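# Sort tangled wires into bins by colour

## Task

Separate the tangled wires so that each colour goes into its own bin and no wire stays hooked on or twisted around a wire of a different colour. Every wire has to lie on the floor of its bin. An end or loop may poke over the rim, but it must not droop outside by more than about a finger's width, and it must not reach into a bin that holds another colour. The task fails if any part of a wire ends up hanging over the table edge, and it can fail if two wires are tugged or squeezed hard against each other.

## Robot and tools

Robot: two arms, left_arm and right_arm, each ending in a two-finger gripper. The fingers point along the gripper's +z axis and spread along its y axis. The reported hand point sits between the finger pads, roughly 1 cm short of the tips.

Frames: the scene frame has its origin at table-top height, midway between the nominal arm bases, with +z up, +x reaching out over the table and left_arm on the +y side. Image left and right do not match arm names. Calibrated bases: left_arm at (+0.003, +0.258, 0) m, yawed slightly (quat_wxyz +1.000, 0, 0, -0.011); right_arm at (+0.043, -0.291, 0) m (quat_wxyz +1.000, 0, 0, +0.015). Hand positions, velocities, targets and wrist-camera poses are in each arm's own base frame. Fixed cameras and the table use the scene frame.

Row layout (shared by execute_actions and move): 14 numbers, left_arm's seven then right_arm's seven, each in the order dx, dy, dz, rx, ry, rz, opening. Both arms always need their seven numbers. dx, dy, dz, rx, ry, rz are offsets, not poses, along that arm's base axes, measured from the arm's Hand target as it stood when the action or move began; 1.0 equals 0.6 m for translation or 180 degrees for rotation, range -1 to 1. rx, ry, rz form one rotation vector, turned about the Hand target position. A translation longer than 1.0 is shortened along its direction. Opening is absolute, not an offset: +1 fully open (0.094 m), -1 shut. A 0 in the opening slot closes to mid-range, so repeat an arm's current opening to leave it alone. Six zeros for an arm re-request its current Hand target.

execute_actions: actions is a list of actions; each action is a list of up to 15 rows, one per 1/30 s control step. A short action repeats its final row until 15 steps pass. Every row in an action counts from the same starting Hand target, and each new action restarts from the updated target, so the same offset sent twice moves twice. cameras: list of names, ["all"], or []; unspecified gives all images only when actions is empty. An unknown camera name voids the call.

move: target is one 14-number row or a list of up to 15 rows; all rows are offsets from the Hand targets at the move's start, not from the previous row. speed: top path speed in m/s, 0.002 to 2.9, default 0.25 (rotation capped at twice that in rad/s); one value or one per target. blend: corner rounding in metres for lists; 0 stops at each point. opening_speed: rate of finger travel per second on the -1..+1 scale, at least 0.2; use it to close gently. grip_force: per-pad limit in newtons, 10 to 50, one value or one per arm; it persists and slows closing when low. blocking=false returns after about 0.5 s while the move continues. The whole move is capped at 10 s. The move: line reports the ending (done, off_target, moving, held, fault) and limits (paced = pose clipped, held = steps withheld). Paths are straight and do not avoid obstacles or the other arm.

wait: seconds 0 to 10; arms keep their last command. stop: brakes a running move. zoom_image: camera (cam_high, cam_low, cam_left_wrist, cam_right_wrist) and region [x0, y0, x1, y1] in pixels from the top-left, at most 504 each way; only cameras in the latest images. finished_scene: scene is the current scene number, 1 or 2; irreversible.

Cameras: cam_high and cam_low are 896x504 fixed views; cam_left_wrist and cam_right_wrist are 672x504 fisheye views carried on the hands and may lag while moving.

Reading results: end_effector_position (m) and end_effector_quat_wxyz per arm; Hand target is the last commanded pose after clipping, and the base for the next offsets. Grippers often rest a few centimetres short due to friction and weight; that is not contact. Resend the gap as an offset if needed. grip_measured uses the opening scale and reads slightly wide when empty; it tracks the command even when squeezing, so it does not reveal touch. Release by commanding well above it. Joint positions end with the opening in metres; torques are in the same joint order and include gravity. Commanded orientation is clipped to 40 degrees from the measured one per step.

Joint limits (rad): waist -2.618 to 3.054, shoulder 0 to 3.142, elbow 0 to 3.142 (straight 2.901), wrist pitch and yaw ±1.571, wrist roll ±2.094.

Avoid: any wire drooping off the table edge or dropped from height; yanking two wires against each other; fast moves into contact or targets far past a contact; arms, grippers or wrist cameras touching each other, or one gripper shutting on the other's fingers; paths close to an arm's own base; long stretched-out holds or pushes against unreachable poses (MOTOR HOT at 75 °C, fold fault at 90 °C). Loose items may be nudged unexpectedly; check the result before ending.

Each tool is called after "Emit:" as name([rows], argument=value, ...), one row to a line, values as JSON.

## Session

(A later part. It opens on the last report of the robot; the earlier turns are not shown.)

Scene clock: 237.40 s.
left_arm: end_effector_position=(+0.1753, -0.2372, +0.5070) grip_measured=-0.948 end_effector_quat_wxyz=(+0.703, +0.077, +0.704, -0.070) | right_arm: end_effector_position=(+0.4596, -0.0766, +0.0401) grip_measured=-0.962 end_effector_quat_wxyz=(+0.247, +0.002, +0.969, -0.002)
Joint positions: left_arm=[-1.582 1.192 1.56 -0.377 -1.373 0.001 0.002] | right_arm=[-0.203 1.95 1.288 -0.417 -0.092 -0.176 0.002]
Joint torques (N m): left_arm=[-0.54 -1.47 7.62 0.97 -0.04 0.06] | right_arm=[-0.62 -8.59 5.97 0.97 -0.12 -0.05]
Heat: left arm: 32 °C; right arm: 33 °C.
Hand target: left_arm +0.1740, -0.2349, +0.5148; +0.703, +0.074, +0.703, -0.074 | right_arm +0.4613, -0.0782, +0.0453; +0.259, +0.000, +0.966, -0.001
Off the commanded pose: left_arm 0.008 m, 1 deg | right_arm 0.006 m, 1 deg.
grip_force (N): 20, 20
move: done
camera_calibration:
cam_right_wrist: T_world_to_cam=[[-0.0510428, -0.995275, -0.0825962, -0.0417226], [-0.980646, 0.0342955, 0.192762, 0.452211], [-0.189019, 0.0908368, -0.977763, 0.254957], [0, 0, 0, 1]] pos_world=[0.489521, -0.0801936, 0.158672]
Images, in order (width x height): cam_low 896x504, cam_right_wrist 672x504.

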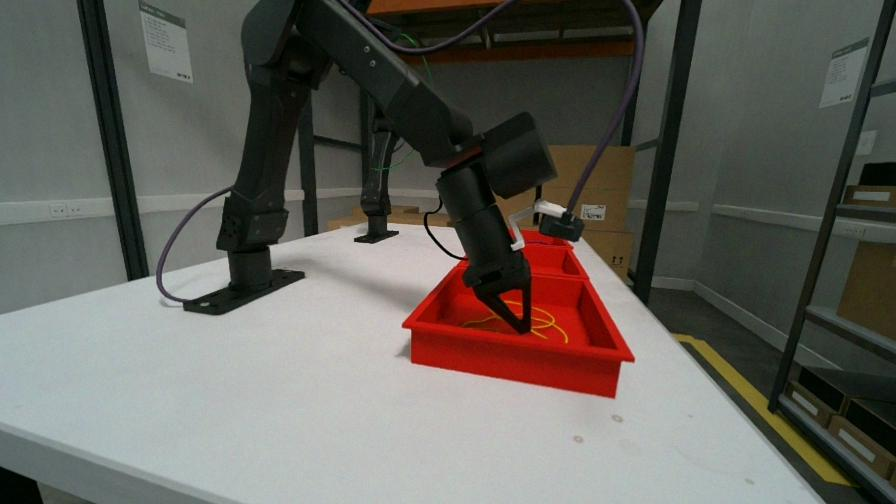

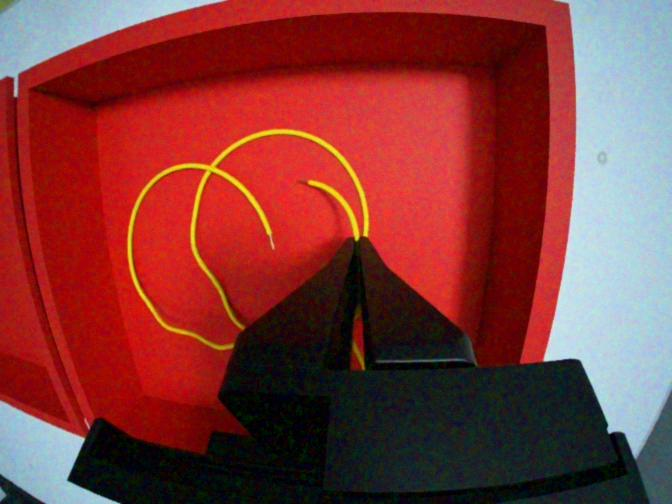

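Emit:
move([
  [0,0,0,0,0,0,-1,0,0,-0.014,0,0,0,-1],
  [0,0,0,0,0,0,-1,0,0,-0.014,0,0,0,-0.6],
], speed=0.03, opening_speed=0.4)

Emit:
move([
  [0,0,0,0,0,0,-1,0,0,0.12,0,0,0,-0.6],
  [0,0,0,0,0,0,-1,-0.1,-0.02,0.4,0,0,0,-0.6],
], speed=[0.07,0.2], blend=[0.02,0], cameras=["cam_high","cam_low","cam_right_wrist"])

Scene clock: 239.63 s.
left_arm: end_effector_position=(+0.1753, -0.2372, +0.5070) grip_measured=-0.948 end_effector_quat_wxyz=(+0.703, +0.077, +0.704, -0.070) | right_arm: end_effector_position=(+0.4607, -0.0767, +0.0377) grip_measured=-0.603 end_effector_quat_wxyz=(+0.253, +0.001, +0.967, -0.003)
Joint positions: left_arm=[-1.582 1.192 1.56 -0.377 -1.373 0.001 0.002] | right_arm=[-0.203 1.95 1.27 -0.386 -0.092 -0.176 0.019]
Joint torques (N m): left_arm=[-0.55 -1.46 7.61 0.97 -0.04 0.06] | right_arm=[-0.65 -7.61 5.91 1.04 -0.12 -0.05]
Heat: left arm: 32 °C; right arm: 33 °C.
Hand target: left_arm +0.1740, -0.2349, +0.5148; +0.703, +0.074, +0.703, -0.074 | right_arm +0.4613, -0.0783, +0.0369; +0.259, +0.000, +0.966, -0.001
Off the commanded pose: left_arm 0.008 m, 1 deg | right_arm 0.002 m, 1 deg.
grip_force (N): 20, 20
move: done

Scene clock: 242.47 s.
left_arm: end_effector_position=(+0.1753, -0.2372, +0.5070) grip_measured=-0.948 end_effector_quat_wxyz=(+0.703, +0.077, +0.704, -0.070) | right_arm: end_effector_position=(+0.3993, -0.0894, +0.2627) grip_measured=-0.603 end_effector_quat_wxyz=(+0.240, +0.003, +0.971, +0.000)
Joint positions: left_arm=[-1.582 1.192 1.56 -0.377 -1.373 0.001 0.002] | right_arm=[-0.278 1.751 1.947 -1.298 -0.127 -0.243 0.019]
Joint torques (N m): left_arm=[-0.55 -1.46 7.61 0.96 -0.04 0.06] | right_arm=[-0.51 -6.5 9.16 0.74 -0.14 -0.02]
Heat: left arm: 32 °C; right arm: 33 °C.
Hand target: left_arm +0.1740, -0.2349, +0.5148; +0.703, +0.074, +0.703, -0.074 | right_arm +0.4013, -0.0903, +0.2769; +0.259, +0.000, +0.966, -0.001
Off the commanded pose: left_arm 0.008 m, 1 deg | right_arm 0.014 m, 2 deg.
grip_force (N): 20, 20
move: off_target (right_arm)
camera_calibration:
cam_right_wrist: T_world_to_cam=[[-0.0529607, -0.994895, -0.0859027, -0.0374798], [-0.97784, 0.0342194, 0.20654, 0.345908], [-0.202546, 0.0949375, -0.97466, 0.467349], [0, 0, 0, 1]] pos_world=[0.430917, -0.0934941, 0.380843]
Images, in order (width x height): cam_high 896x504, cam_low 896x504, cam_right_wrist 672x504.

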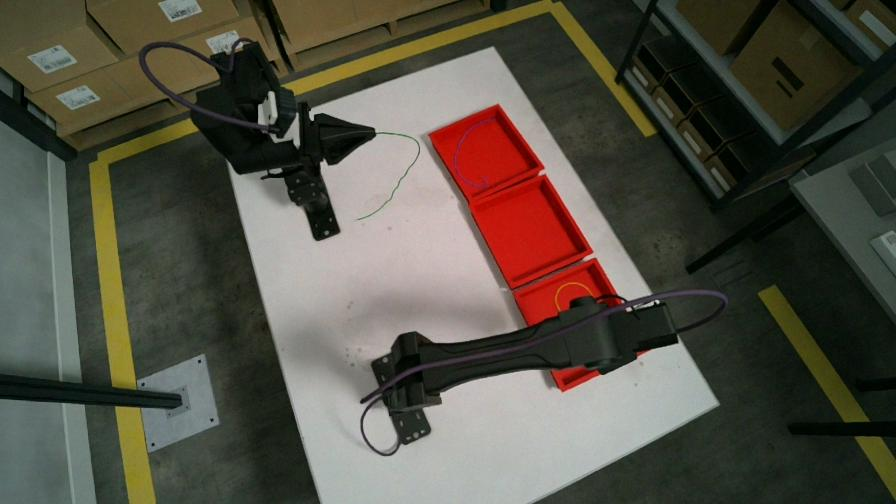

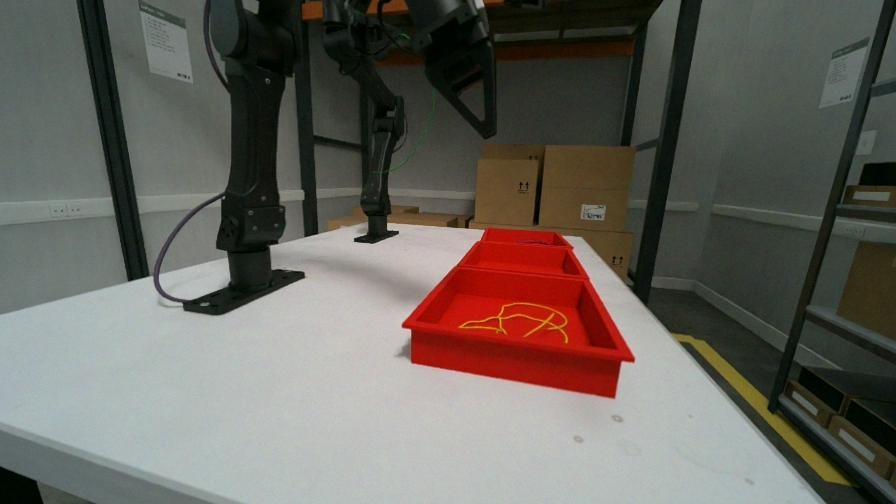

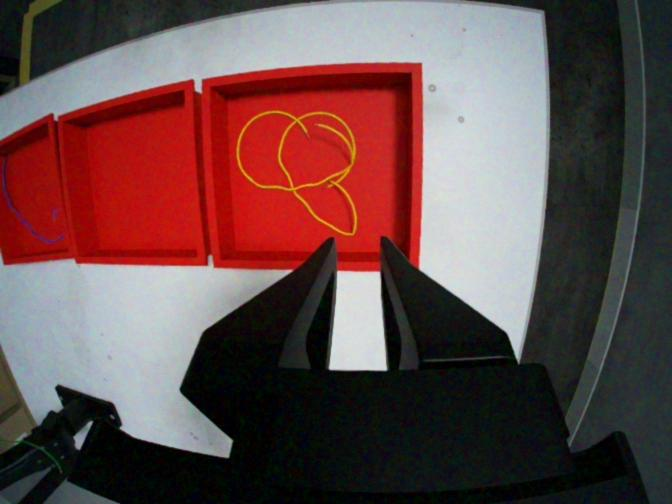

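Emit:
move(target=[0.31,-0.0085,-0.108,0.0601,0.1566,-0.0978,-1,-0.05,-0.03,0,0,0,0,-0.6], speed=0.12, cameras=["cam_high","cam_low","cam_left_wrist"])

Emit:
zoom_image(camera="cam_low", region=[370, 20, 610, 260])

Scene clock: 246.37 s.
left_arm: end_effector_position=(+0.3593, -0.2399, +0.4452) grip_measured=-0.948 end_effector_quat_wxyz=(+0.479, +0.222, +0.840, -0.128) | right_arm: end_effector_position=(+0.3774, -0.1100, +0.2686) grip_measured=-0.603 end_effector_quat_wxyz=(+0.248, +0.002, +0.969, -0.002)
Joint positions: left_arm=[-0.631 1.699 2.327 -1.165 -0.096 -0.06 0.002] | right_arm=[-0.362 1.688 1.892 -1.3 -0.166 -0.318 0.019]
Joint torques (N m): left_arm=[0.25 -4.98 6.9 1.42 0.06 0.09] | right_arm=[-0.64 -7.82 5.75 0.77 -0.16 -0.05]
Heat: left arm: 32 °C; right arm: 33 °C.
Hand target: left_arm +0.3600, -0.2401, +0.4500; +0.482, +0.224, +0.837, -0.130 | right_arm +0.3713, -0.1082, +0.2770; +0.259, +0.000, +0.966, -0.001
Off the commanded pose: left_arm 0.005 m, 1 deg | right_arm 0.010 m, 1 deg.
grip_force (N): 20, 20
move: done
camera_calibration:
cam_left_wrist: T_world_to_cam=[[-0.468535, -0.87895, -0.0890072, 0.00454644], [-0.81262, 0.468306, -0.3469, 0.563944], [0.34659, -0.0902056, -0.933669, 0.388356], [0, 0, 0, 1]] pos_world=[0.325802, -0.22507, 0.558633]
Images, in order (width x height): cam_high 896x504, cam_low 896x504, cam_left_wrist 672x504.

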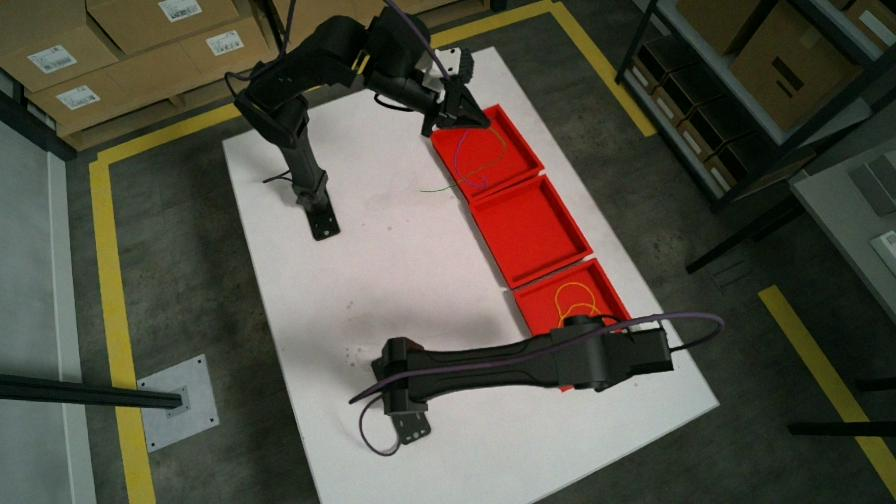

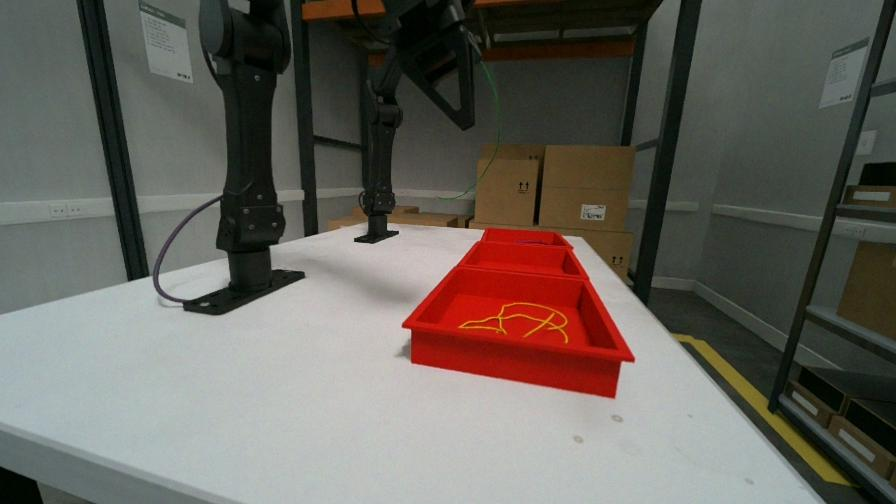

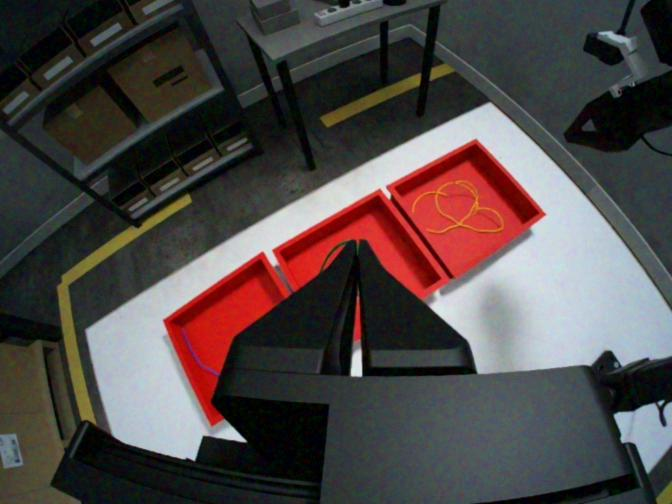

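Scaled by 2.100.

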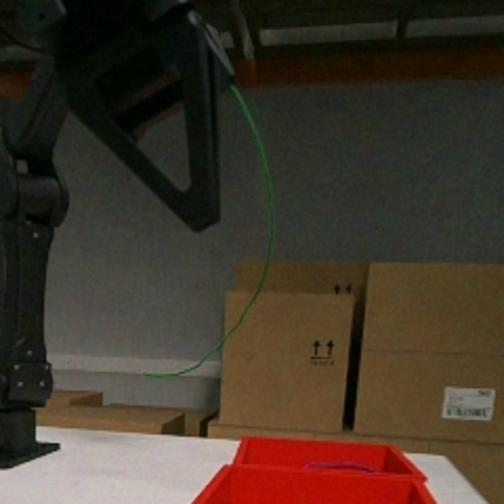

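Emit:
move(target=[0.183,-0.133,-0.03,0,0,0,-1,0,0,0,0,0,0,-0.6], speed=0.1, cameras=["cam_high","cam_low","cam_left_wrist"])

Emit:
zoom_image(camera="cam_low", region=[370, 20, 610, 300])

Emit:
zoom_image(camera="cam_high", region=[400, 90, 620, 300])

Scene clock: 249.03 s.
left_arm: end_effector_position=(+0.4648, -0.3175, +0.4202) grip_measured=-0.948 end_effector_quat_wxyz=(+0.519, +0.218, +0.815, -0.141) | right_arm: end_effector_position=(+0.3774, -0.1100, +0.2686) grip_measured=-0.603 end_effector_quat_wxyz=(+0.248, +0.002, +0.969, -0.002)
Joint positions: left_arm=[-0.631 2.2 2.838 -1.076 -0.094 -0.048 0.002] | right_arm=[-0.362 1.688 1.892 -1.3 -0.166 -0.318 0.019]
Joint torques (N m): left_arm=[0.32 -9.16 6.83 1.88 0.05 0.08] | right_arm=[-0.66 -7.83 5.81 0.76 -0.18 -0.04]
Heat: left arm: 33 °C; right arm: 33 °C.
Hand target: left_arm +0.4698, -0.3198, +0.4320; +0.482, +0.224, +0.837, -0.129 | right_arm +0.3713, -0.1082, +0.2770; +0.259, +0.000, +0.966, -0.001
Off the commanded pose: left_arm 0.013 m, 5 deg | right_arm 0.011 m, 1 deg.
elbow stopped short (left arm): the move would have taken joint 3 (elbow) straighter than the controller allows.
grip_force (N): 20, 20
move: off_target (left_arm, right_arm)
camera_calibration:
cam_left_wrist: T_world_to_cam=[[-0.467902, -0.879698, -0.0848537, -0.0187218], [-0.776042, 0.454904, -0.436831, 0.693987], [0.422879, -0.138544, -0.895533, 0.254631], [0, 0, 0, 1]] pos_world=[0.422125, -0.29689, 0.529597]
Images, in order (width x height): cam_high 896x504, cam_low 896x504, cam_left_wrist 672x504.

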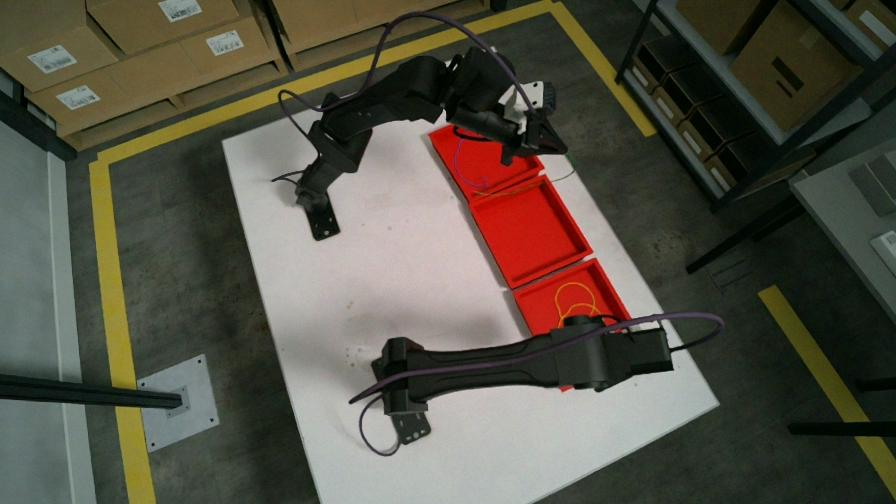

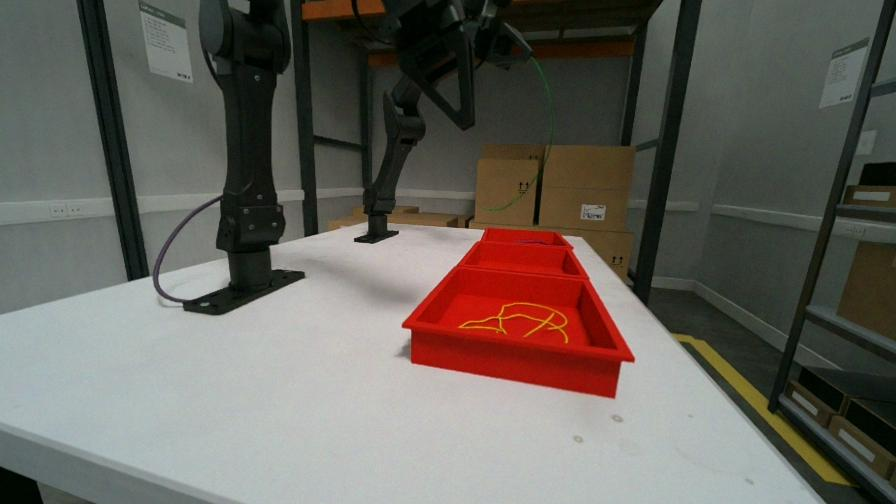

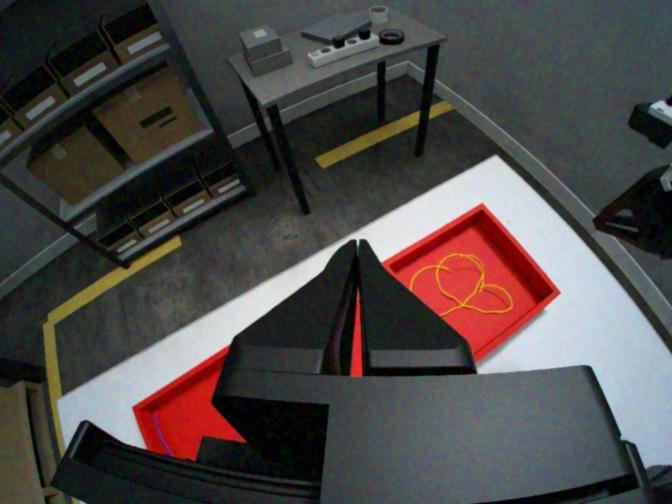

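Scaled by 1.800.

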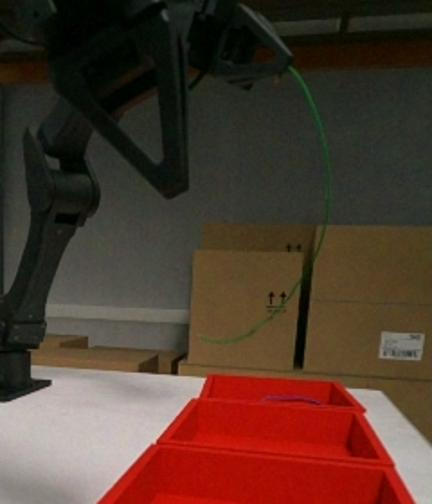

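Scaled by 2.291.

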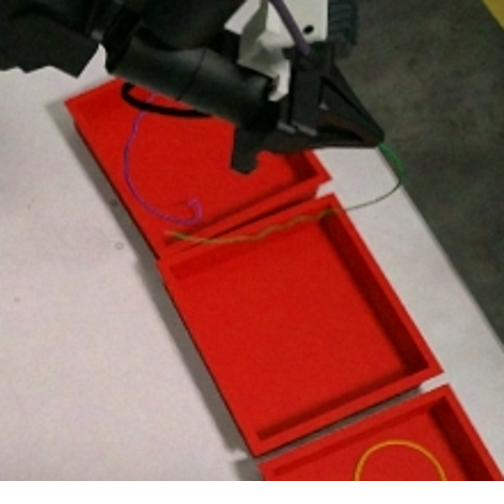

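Emit:
move(target=[0.067,-0.054,-0.103,0,0,0,-1,0,0,0,0,0,0,-0.6], speed=0.08, cameras=["cam_high","cam_low","cam_left_wrist"])

Emit:
zoom_image(camera="cam_low", region=[370, 20, 650, 300])

Emit:
zoom_image(camera="cam_high", region=[400, 90, 620, 300])

Scene clock: 251.33 s.
left_arm: end_effector_position=(+0.5056, -0.3473, +0.3604) grip_measured=-0.948 end_effector_quat_wxyz=(+0.501, +0.223, +0.825, -0.134) | right_arm: end_effector_position=(+0.3774, -0.1100, +0.2686) grip_measured=-0.603 end_effector_quat_wxyz=(+0.248, +0.002, +0.969, -0.002)
Joint positions: left_arm=[-0.631 2.346 2.841 -0.978 -0.094 -0.048 0.002] | right_arm=[-0.362 1.688 1.892 -1.3 -0.166 -0.318 0.019]
Joint torques (N m): left_arm=[-0.16 -10.74 7.04 1.85 0 0.01] | right_arm=[-0.66 -7.82 5.78 0.77 -0.16 -0.05]
Heat: left arm: 33 °C; right arm: 33 °C.
Hand target: left_arm +0.5100, -0.3522, +0.3702; +0.482, +0.224, +0.837, -0.129 | right_arm +0.3713, -0.1082, +0.2770; +0.259, +0.000, +0.966, -0.001
Off the commanded pose: left_arm 0.012 m, 3 deg | right_arm 0.011 m, 1 deg.
elbow stopped short (left arm): the move would have taken joint 3 (elbow) straighter than the controller allows.
grip_force (N): 20, 20
move: off_target (left_arm, right_arm)
camera_calibration:
cam_left_wrist: T_world_to_cam=[[-0.47114, -0.877355, -0.0909729, -0.0262604], [-0.790901, 0.465858, -0.396801, 0.710019], [0.390516, -0.114998, -0.913385, 0.210666], [0, 0, 0, 1]] pos_world=[0.466914, -0.329582, 0.471766]
Images, in order (width x height): cam_high 896x504, cam_low 896x504, cam_left_wrist 672x504.

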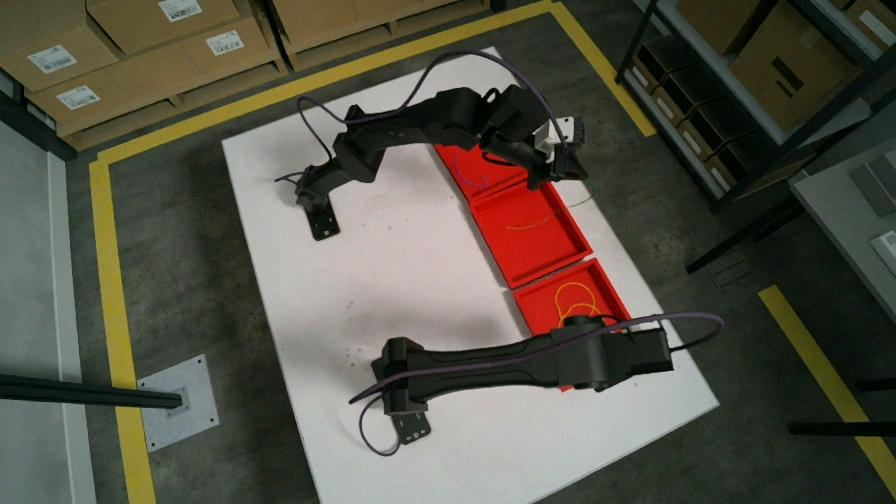

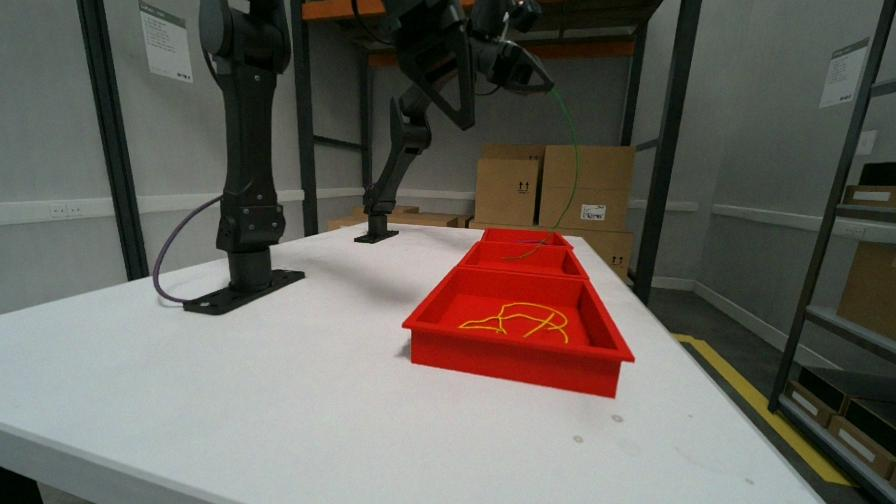

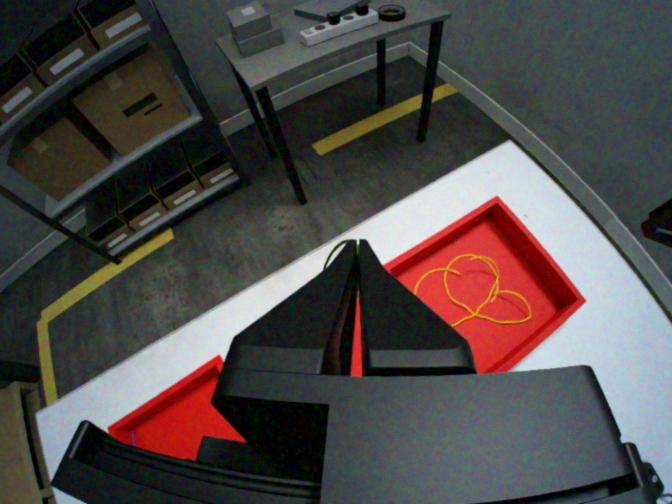

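Scaled by 1.800.

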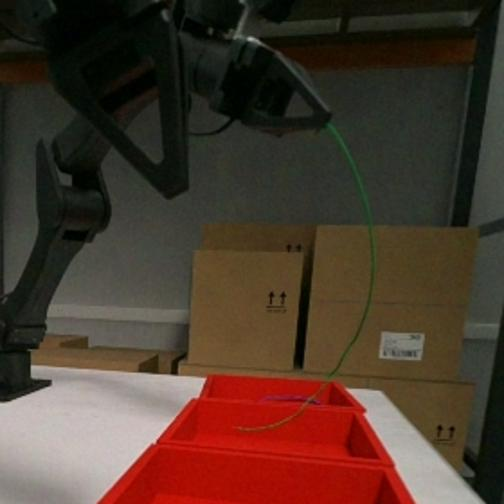

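Scaled by 2.291.

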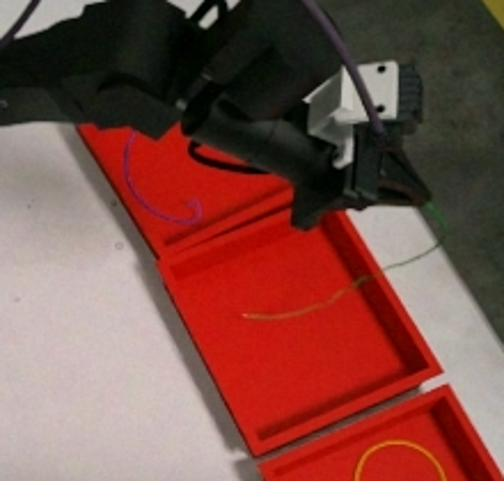

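Emit:
move(target=[-0.123,-0.061,0.0,0.125,-0.0722,-0.0833,-1,0,0,0,0,0,0,-0.6], speed=0.06, cameras=["cam_high","cam_low","cam_left_wrist"])

Emit:
zoom_image(camera="cam_low", region=[370, 20, 650, 300])

Emit:
zoom_image(camera="cam_high", region=[400, 90, 620, 300])

Scene clock: 257.67 s.
left_arm: end_effector_position=(+0.4456, -0.3965, +0.3380) grip_measured=-0.948 end_effector_quat_wxyz=(+0.476, +0.441, +0.761, +0.003) | right_arm: end_effector_position=(+0.3774, -0.1100, +0.2686) grip_measured=-0.603 end_effector_quat_wxyz=(+0.248, +0.002, +0.969, -0.002)
Joint positions: left_arm=[-0.799 2.346 2.841 -1.093 -0.233 0.376 0.002] | right_arm=[-0.362 1.688 1.892 -1.3 -0.166 -0.318 0.019]
Joint torques (N m): left_arm=[-0.38 -15.31 6.75 1.37 -0.11 0.01] | right_arm=[-0.66 -7.87 5.79 0.76 -0.18 -0.03]
Heat: left arm: 34 °C; right arm: 34 °C.
Hand target: left_arm +0.4362, -0.3888, +0.3702; +0.499, +0.433, +0.750, +0.000 | right_arm +0.3713, -0.1082, +0.2770; +0.259, +0.000, +0.966, -0.001
Off the commanded pose: left_arm 0.034 m, 3 deg | right_arm 0.011 m, 1 deg.
grip_force (N): 20, 20
move: off_target (left_arm, right_arm)
camera_calibration:
cam_left_wrist: T_world_to_cam=[[-0.624329, -0.593699, -0.507676, 0.221755], [-0.577626, 0.788392, -0.211629, 0.646842], [0.525891, 0.161121, -0.835152, 0.230746], [0, 0, 0, 1]] pos_world=[0.390734, -0.415487, 0.442178]
Images, in order (width x height): cam_high 896x504, cam_low 896x504, cam_left_wrist 672x504.

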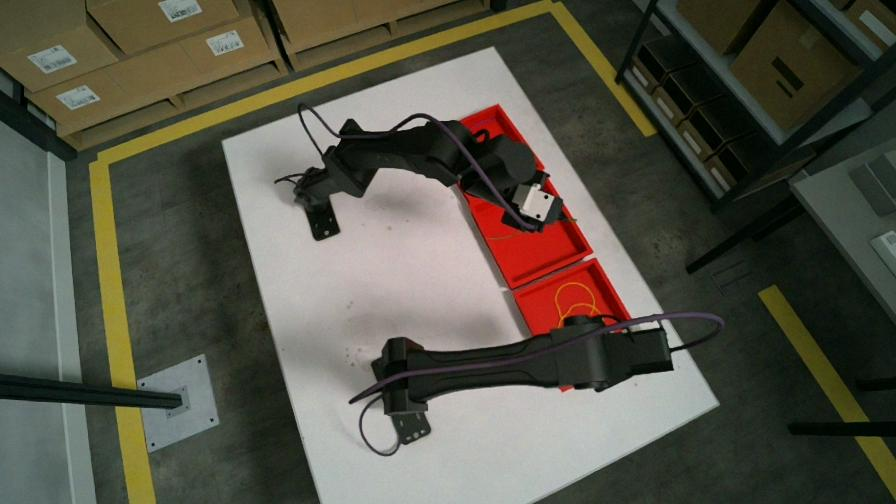

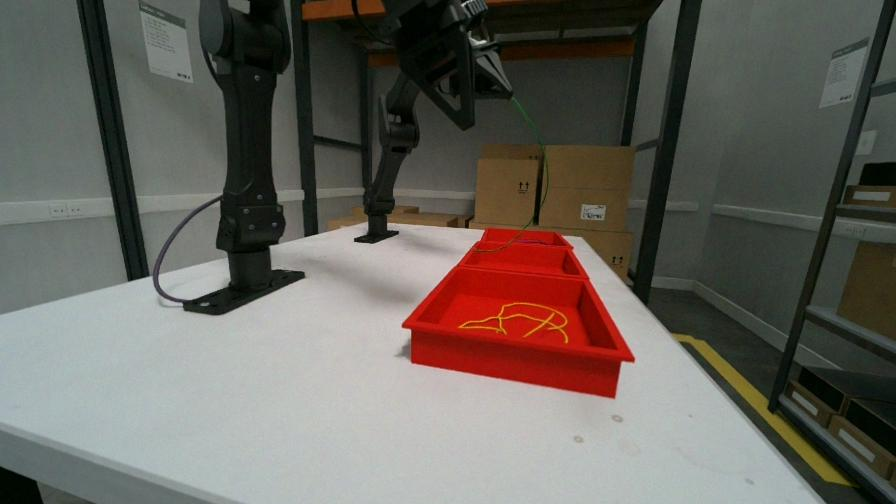

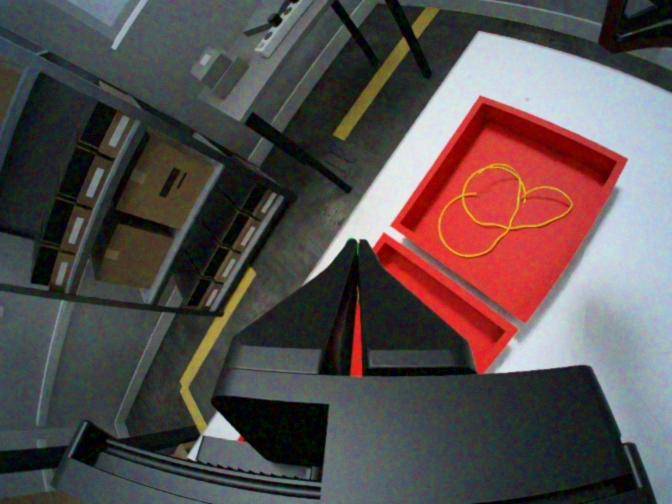

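Scaled by 1.800.

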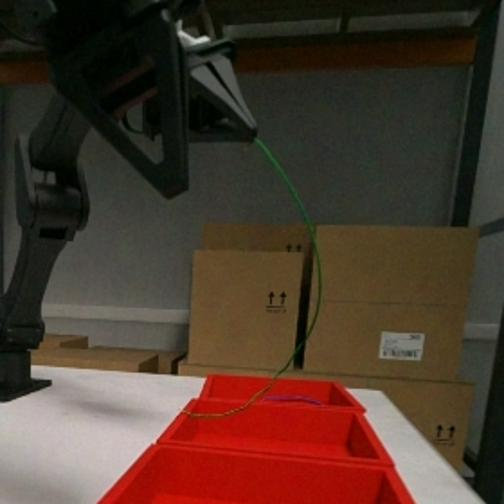

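Scaled by 2.291.

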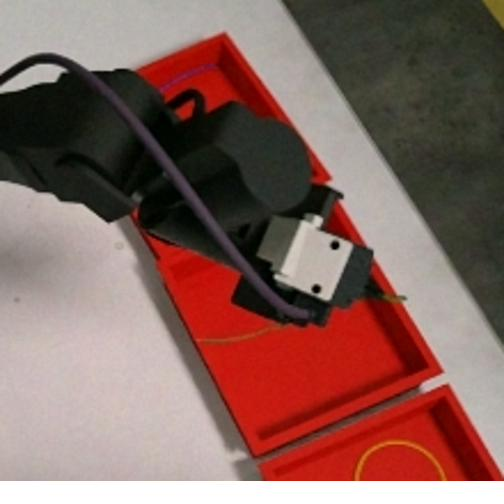

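Emit:
move(target=[0.115,0.1,0.04,0,0,0,-1,0,0,0,0,0,0,-0.6], speed=0.06, cameras=["cam_high","cam_low","cam_left_wrist"])

Emit:
zoom_image(camera="cam_low", region=[370, 20, 650, 300])

Emit:
zoom_image(camera="cam_high", region=[400, 90, 620, 300])

Scene clock: 260.40 s.
left_arm: end_effector_position=(+0.5106, -0.3313, +0.3514) grip_measured=-0.948 end_effector_quat_wxyz=(+0.501, +0.432, +0.750, +0.004) | right_arm: end_effector_position=(+0.3774, -0.1100, +0.2686) grip_measured=-0.603 end_effector_quat_wxyz=(+0.248, +0.002, +0.969, -0.002)
Joint positions: left_arm=[-0.599 2.346 2.841 -1.018 -0.072 0.489 0.002] | right_arm=[-0.362 1.688 1.892 -1.3 -0.166 -0.318 0.019]
Joint torques (N m): left_arm=[0.09 -15.38 7.01 1.85 0.08 0.04] | right_arm=[-0.64 -7.83 5.78 0.76 -0.17 -0.05]
Heat: left arm: 34 °C; right arm: 34 °C.
Hand target: left_arm +0.5052, -0.3288, +0.3943; +0.499, +0.433, +0.750, +0.000 | right_arm +0.3713, -0.1082, +0.2770; +0.259, +0.000, +0.966, -0.001
Off the commanded pose: left_arm 0.043 m, 0 deg | right_arm 0.011 m, 1 deg.
elbow stopped short (left arm): the move would have taken joint 3 (elbow) straighter than the controller allows.
grip_force (N): 20, 20
move: off_target (left_arm, right_arm)
camera_calibration:
cam_left_wrist: T_world_to_cam=[[-0.596055, -0.611306, -0.520598, 0.292138], [-0.56899, 0.779045, -0.263324, 0.646511], [0.566541, 0.139259, -0.812181, 0.161025], [0, 0, 0, 1]] pos_world=[0.450761, -0.3475, 0.45311]
Images, in order (width x height): cam_high 896x504, cam_low 896x504, cam_left_wrist 672x504.

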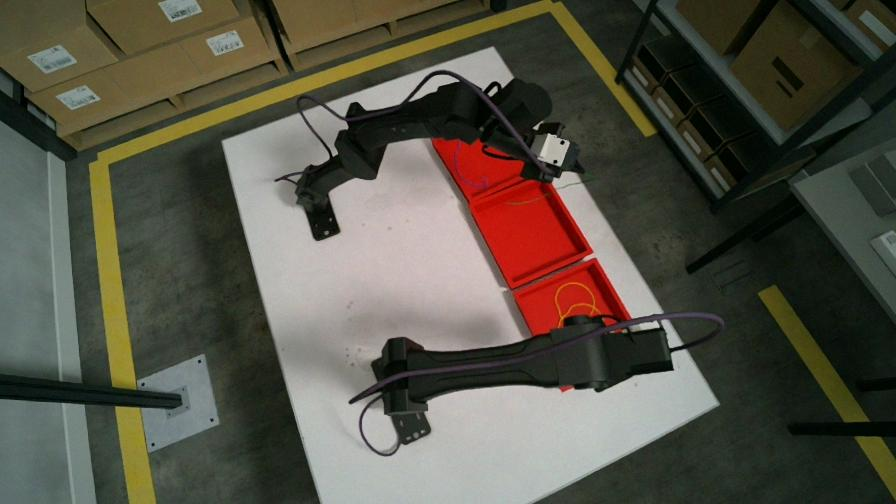

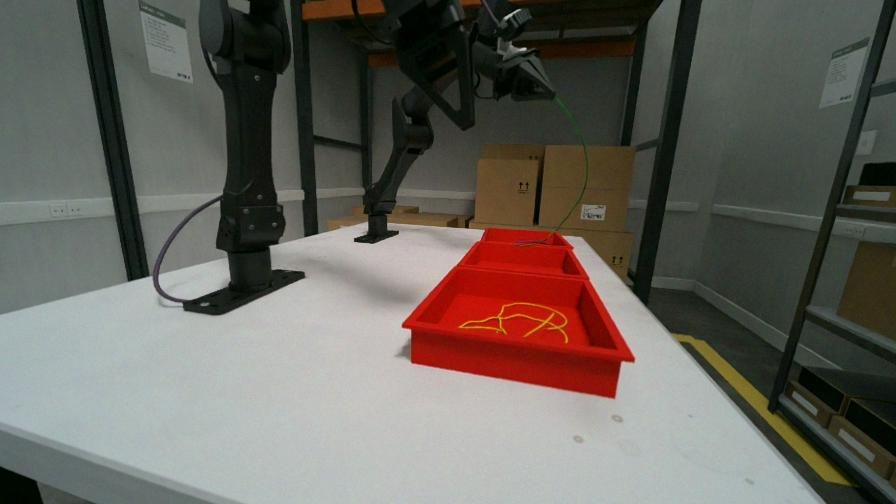

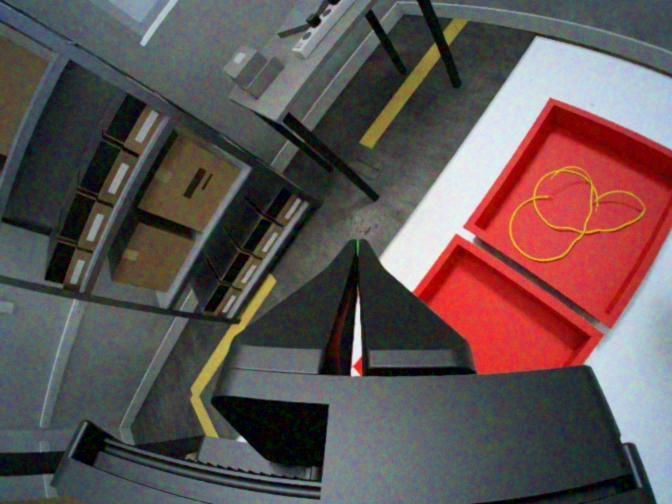

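Scaled by 1.800.

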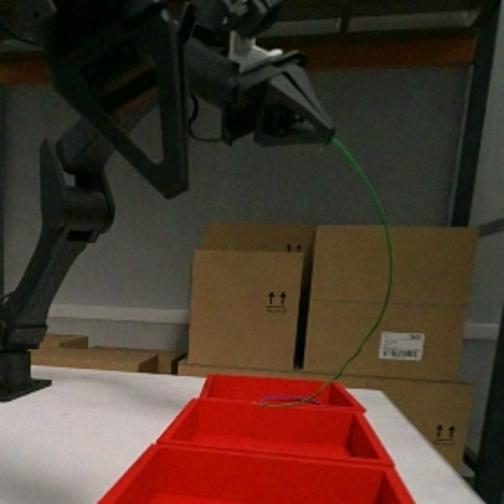

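Scaled by 2.291.

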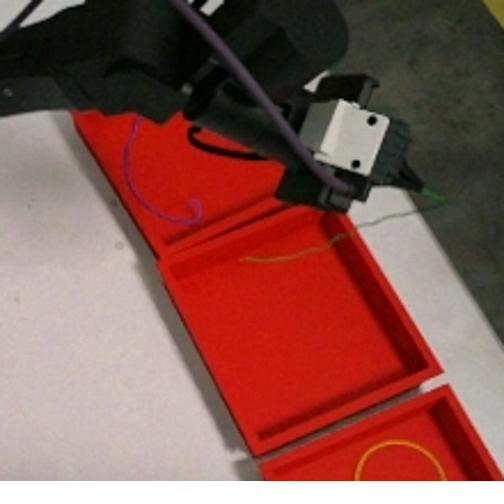

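Emit:
move(target=[-0.033,-0.048,-0.273,0.0417,0.0722,0,-1,0,0,0,0,0,0,-0.6], speed=0.07, cameras=["cam_high","cam_low","cam_left_wrist"])

Emit:
zoom_image(camera="cam_low", region=[370, 60, 650, 340])

Emit:
zoom_image(camera="cam_high", region=[400, 90, 620, 300])

Scene clock: 263.70 s.
left_arm: end_effector_position=(+0.4852, -0.3546, +0.2436) grip_measured=-0.948 end_effector_quat_wxyz=(+0.392, +0.462, +0.795, -0.001) | right_arm: end_effector_position=(+0.3774, -0.1100, +0.2686) grip_measured=-0.603 end_effector_quat_wxyz=(+0.248, +0.002, +0.969, -0.002)
Joint positions: left_arm=[-0.662 2.258 2.403 -0.914 -0.096 0.433 0.002] | right_arm=[-0.362 1.688 1.892 -1.3 -0.166 -0.318 0.019]
Joint torques (N m): left_arm=[-0.4 -10.78 4.82 1.36 -0.07 -0.12] | right_arm=[-0.65 -7.84 5.78 0.77 -0.19 -0.04]
Heat: left arm: 35 °C; right arm: 34 °C.
Hand target: left_arm +0.4854, -0.3575, +0.2305; +0.382, +0.462, +0.800, +0.000 | right_arm +0.3713, -0.1082, +0.2770; +0.259, +0.000, +0.966, -0.001
Off the commanded pose: left_arm 0.013 m, 1 deg | right_arm 0.011 m, 1 deg.
grip_force (N): 20, 20
move: off_target (left_arm, right_arm)
camera_calibration:
cam_left_wrist: T_world_to_cam=[[-0.705505, -0.548077, -0.449304, 0.264802], [-0.594552, 0.80276, -0.0456588, 0.589577], [0.385707, 0.234922, -0.892212, 0.232338], [0, 0, 0, 1]] pos_world=[0.447739, -0.382738, 0.35319]
Images, in order (width x height): cam_high 896x504, cam_low 896x504, cam_left_wrist 672x504.

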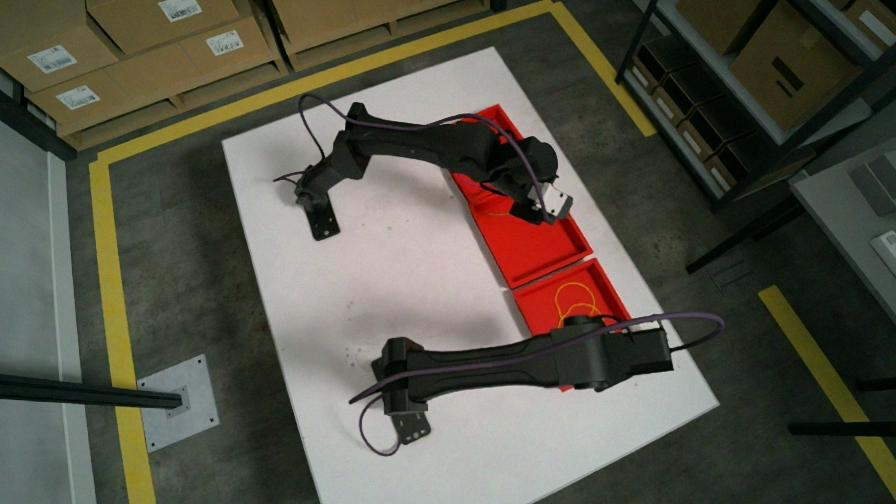

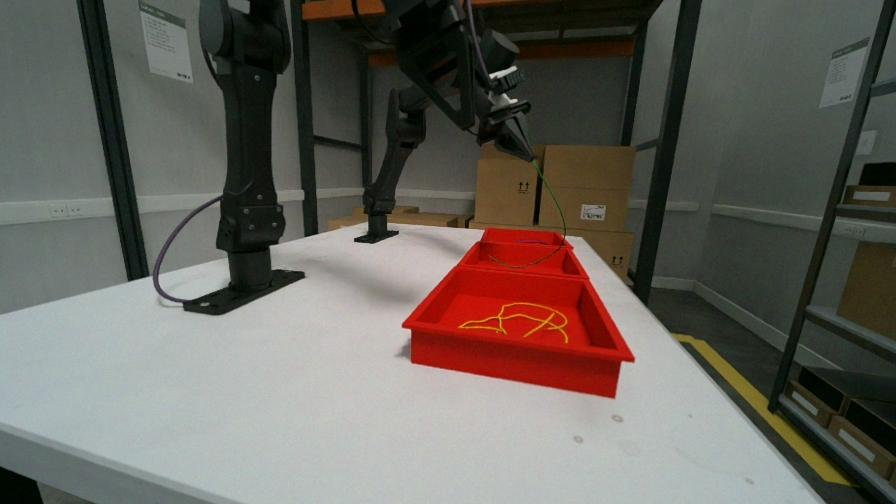

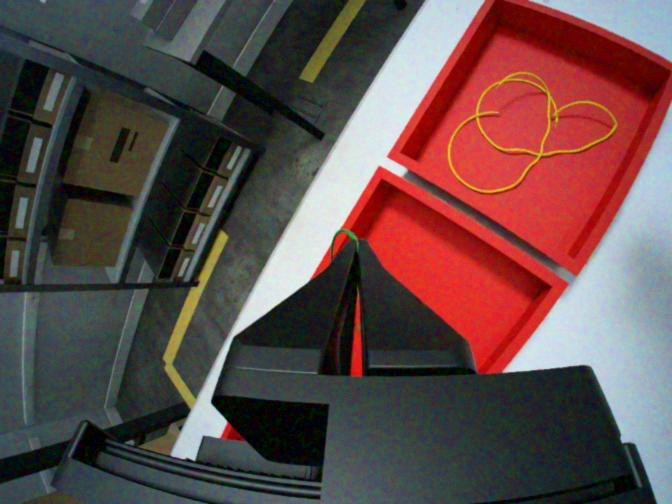

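Scaled by 1.800.

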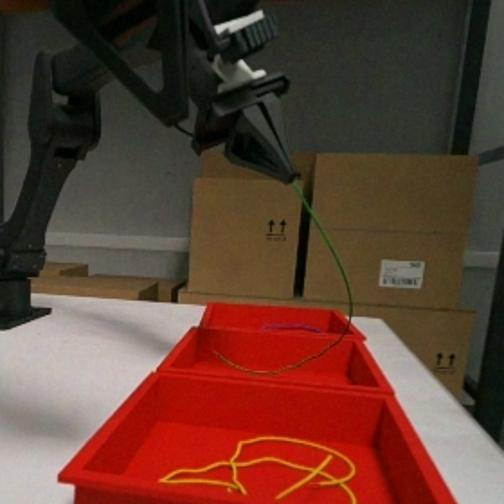

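Scaled by 2.291.

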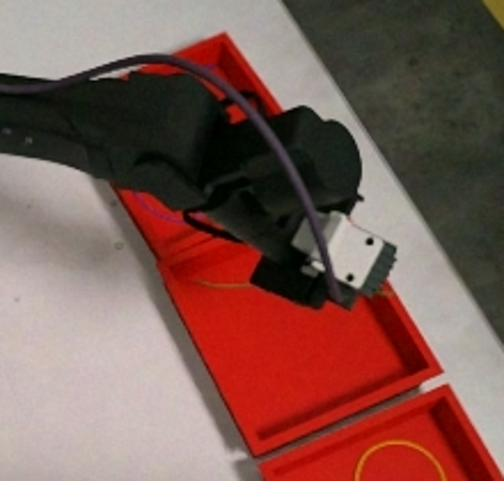

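Emit:
move(target=[-0.042,-0.02,-0.18,0.0417,0.0722,0,-1,0,0,0,0,0,0,-0.6], speed=0.06, cameras=["cam_high","cam_low","cam_left_wrist"])

Emit:
zoom_image(camera="cam_low", region=[370, 100, 650, 340])

Scene clock: 266.57 s.
left_arm: end_effector_position=(+0.4629, -0.3664, +0.1299) grip_measured=-0.948 end_effector_quat_wxyz=(+0.267, +0.483, +0.834, +0.003) | right_arm: end_effector_position=(+0.3774, -0.1100, +0.2686) grip_measured=-0.603 end_effector_quat_wxyz=(+0.248, +0.002, +0.969, -0.002)
Joint positions: left_arm=[-0.701 2.408 2.367 -0.997 -0.097 0.375 0.002] | right_arm=[-0.362 1.688 1.892 -1.3 -0.166 -0.318 0.019]
Joint torques (N m): left_arm=[-0.46 -11.73 6.61 0.87 0.02 -0.11] | right_arm=[-0.66 -7.84 5.76 0.75 -0.18 -0.05]
Heat: left arm: 35 °C; right arm: 34 °C.
Hand target: left_arm +0.4602, -0.3696, +0.1224; +0.258, +0.483, +0.837, +0.000 | right_arm +0.3713, -0.1082, +0.2770; +0.259, +0.000, +0.966, -0.001
Off the commanded pose: left_arm 0.008 m, 1 deg | right_arm 0.011 m, 1 deg.
grip_force (N): 20, 20
move: off_target (right_arm)
camera_calibration:
cam_left_wrist: T_world_to_cam=[[-0.793072, -0.497495, -0.351477, 0.237904], [-0.582684, 0.787777, 0.199715, 0.537743], [0.177529, 0.363188, -0.914646, 0.2885], [0, 0, 0, 1]] pos_world=[0.450792, -0.410045, 0.240098]
Images, in order (width x height): cam_high 896x504, cam_low 896x504, cam_left_wrist 672x504.

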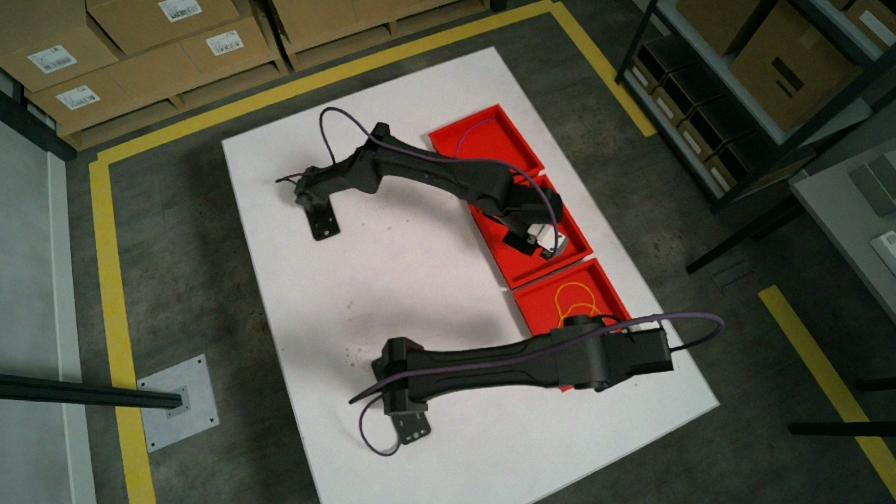

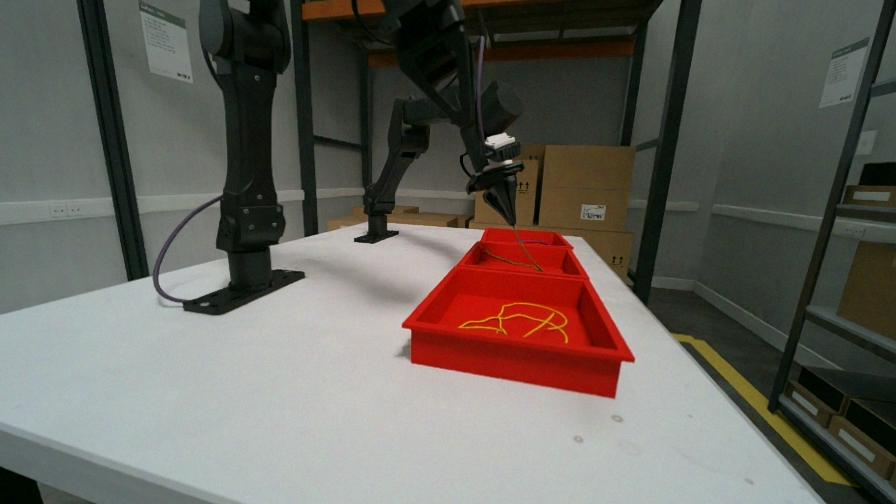

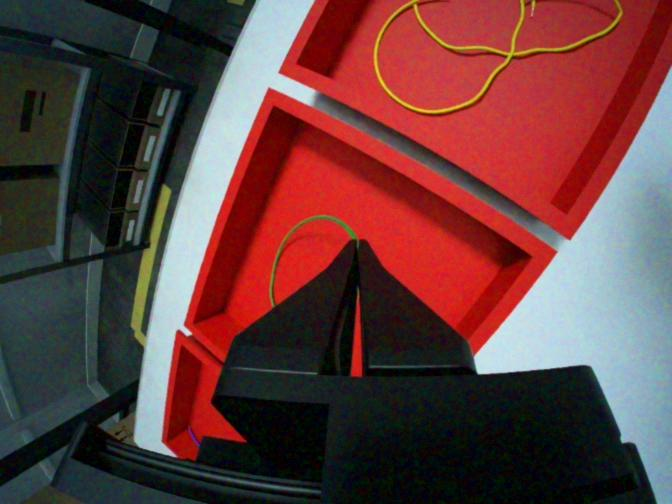

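Scaled by 1.800.

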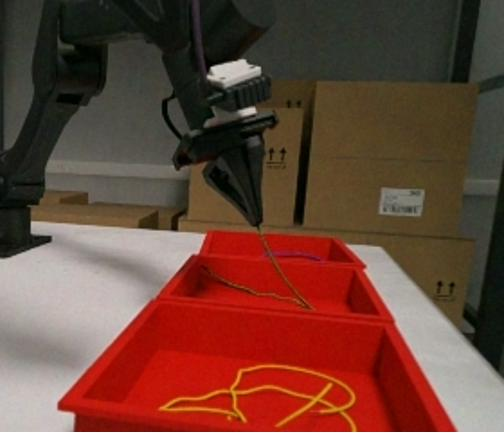

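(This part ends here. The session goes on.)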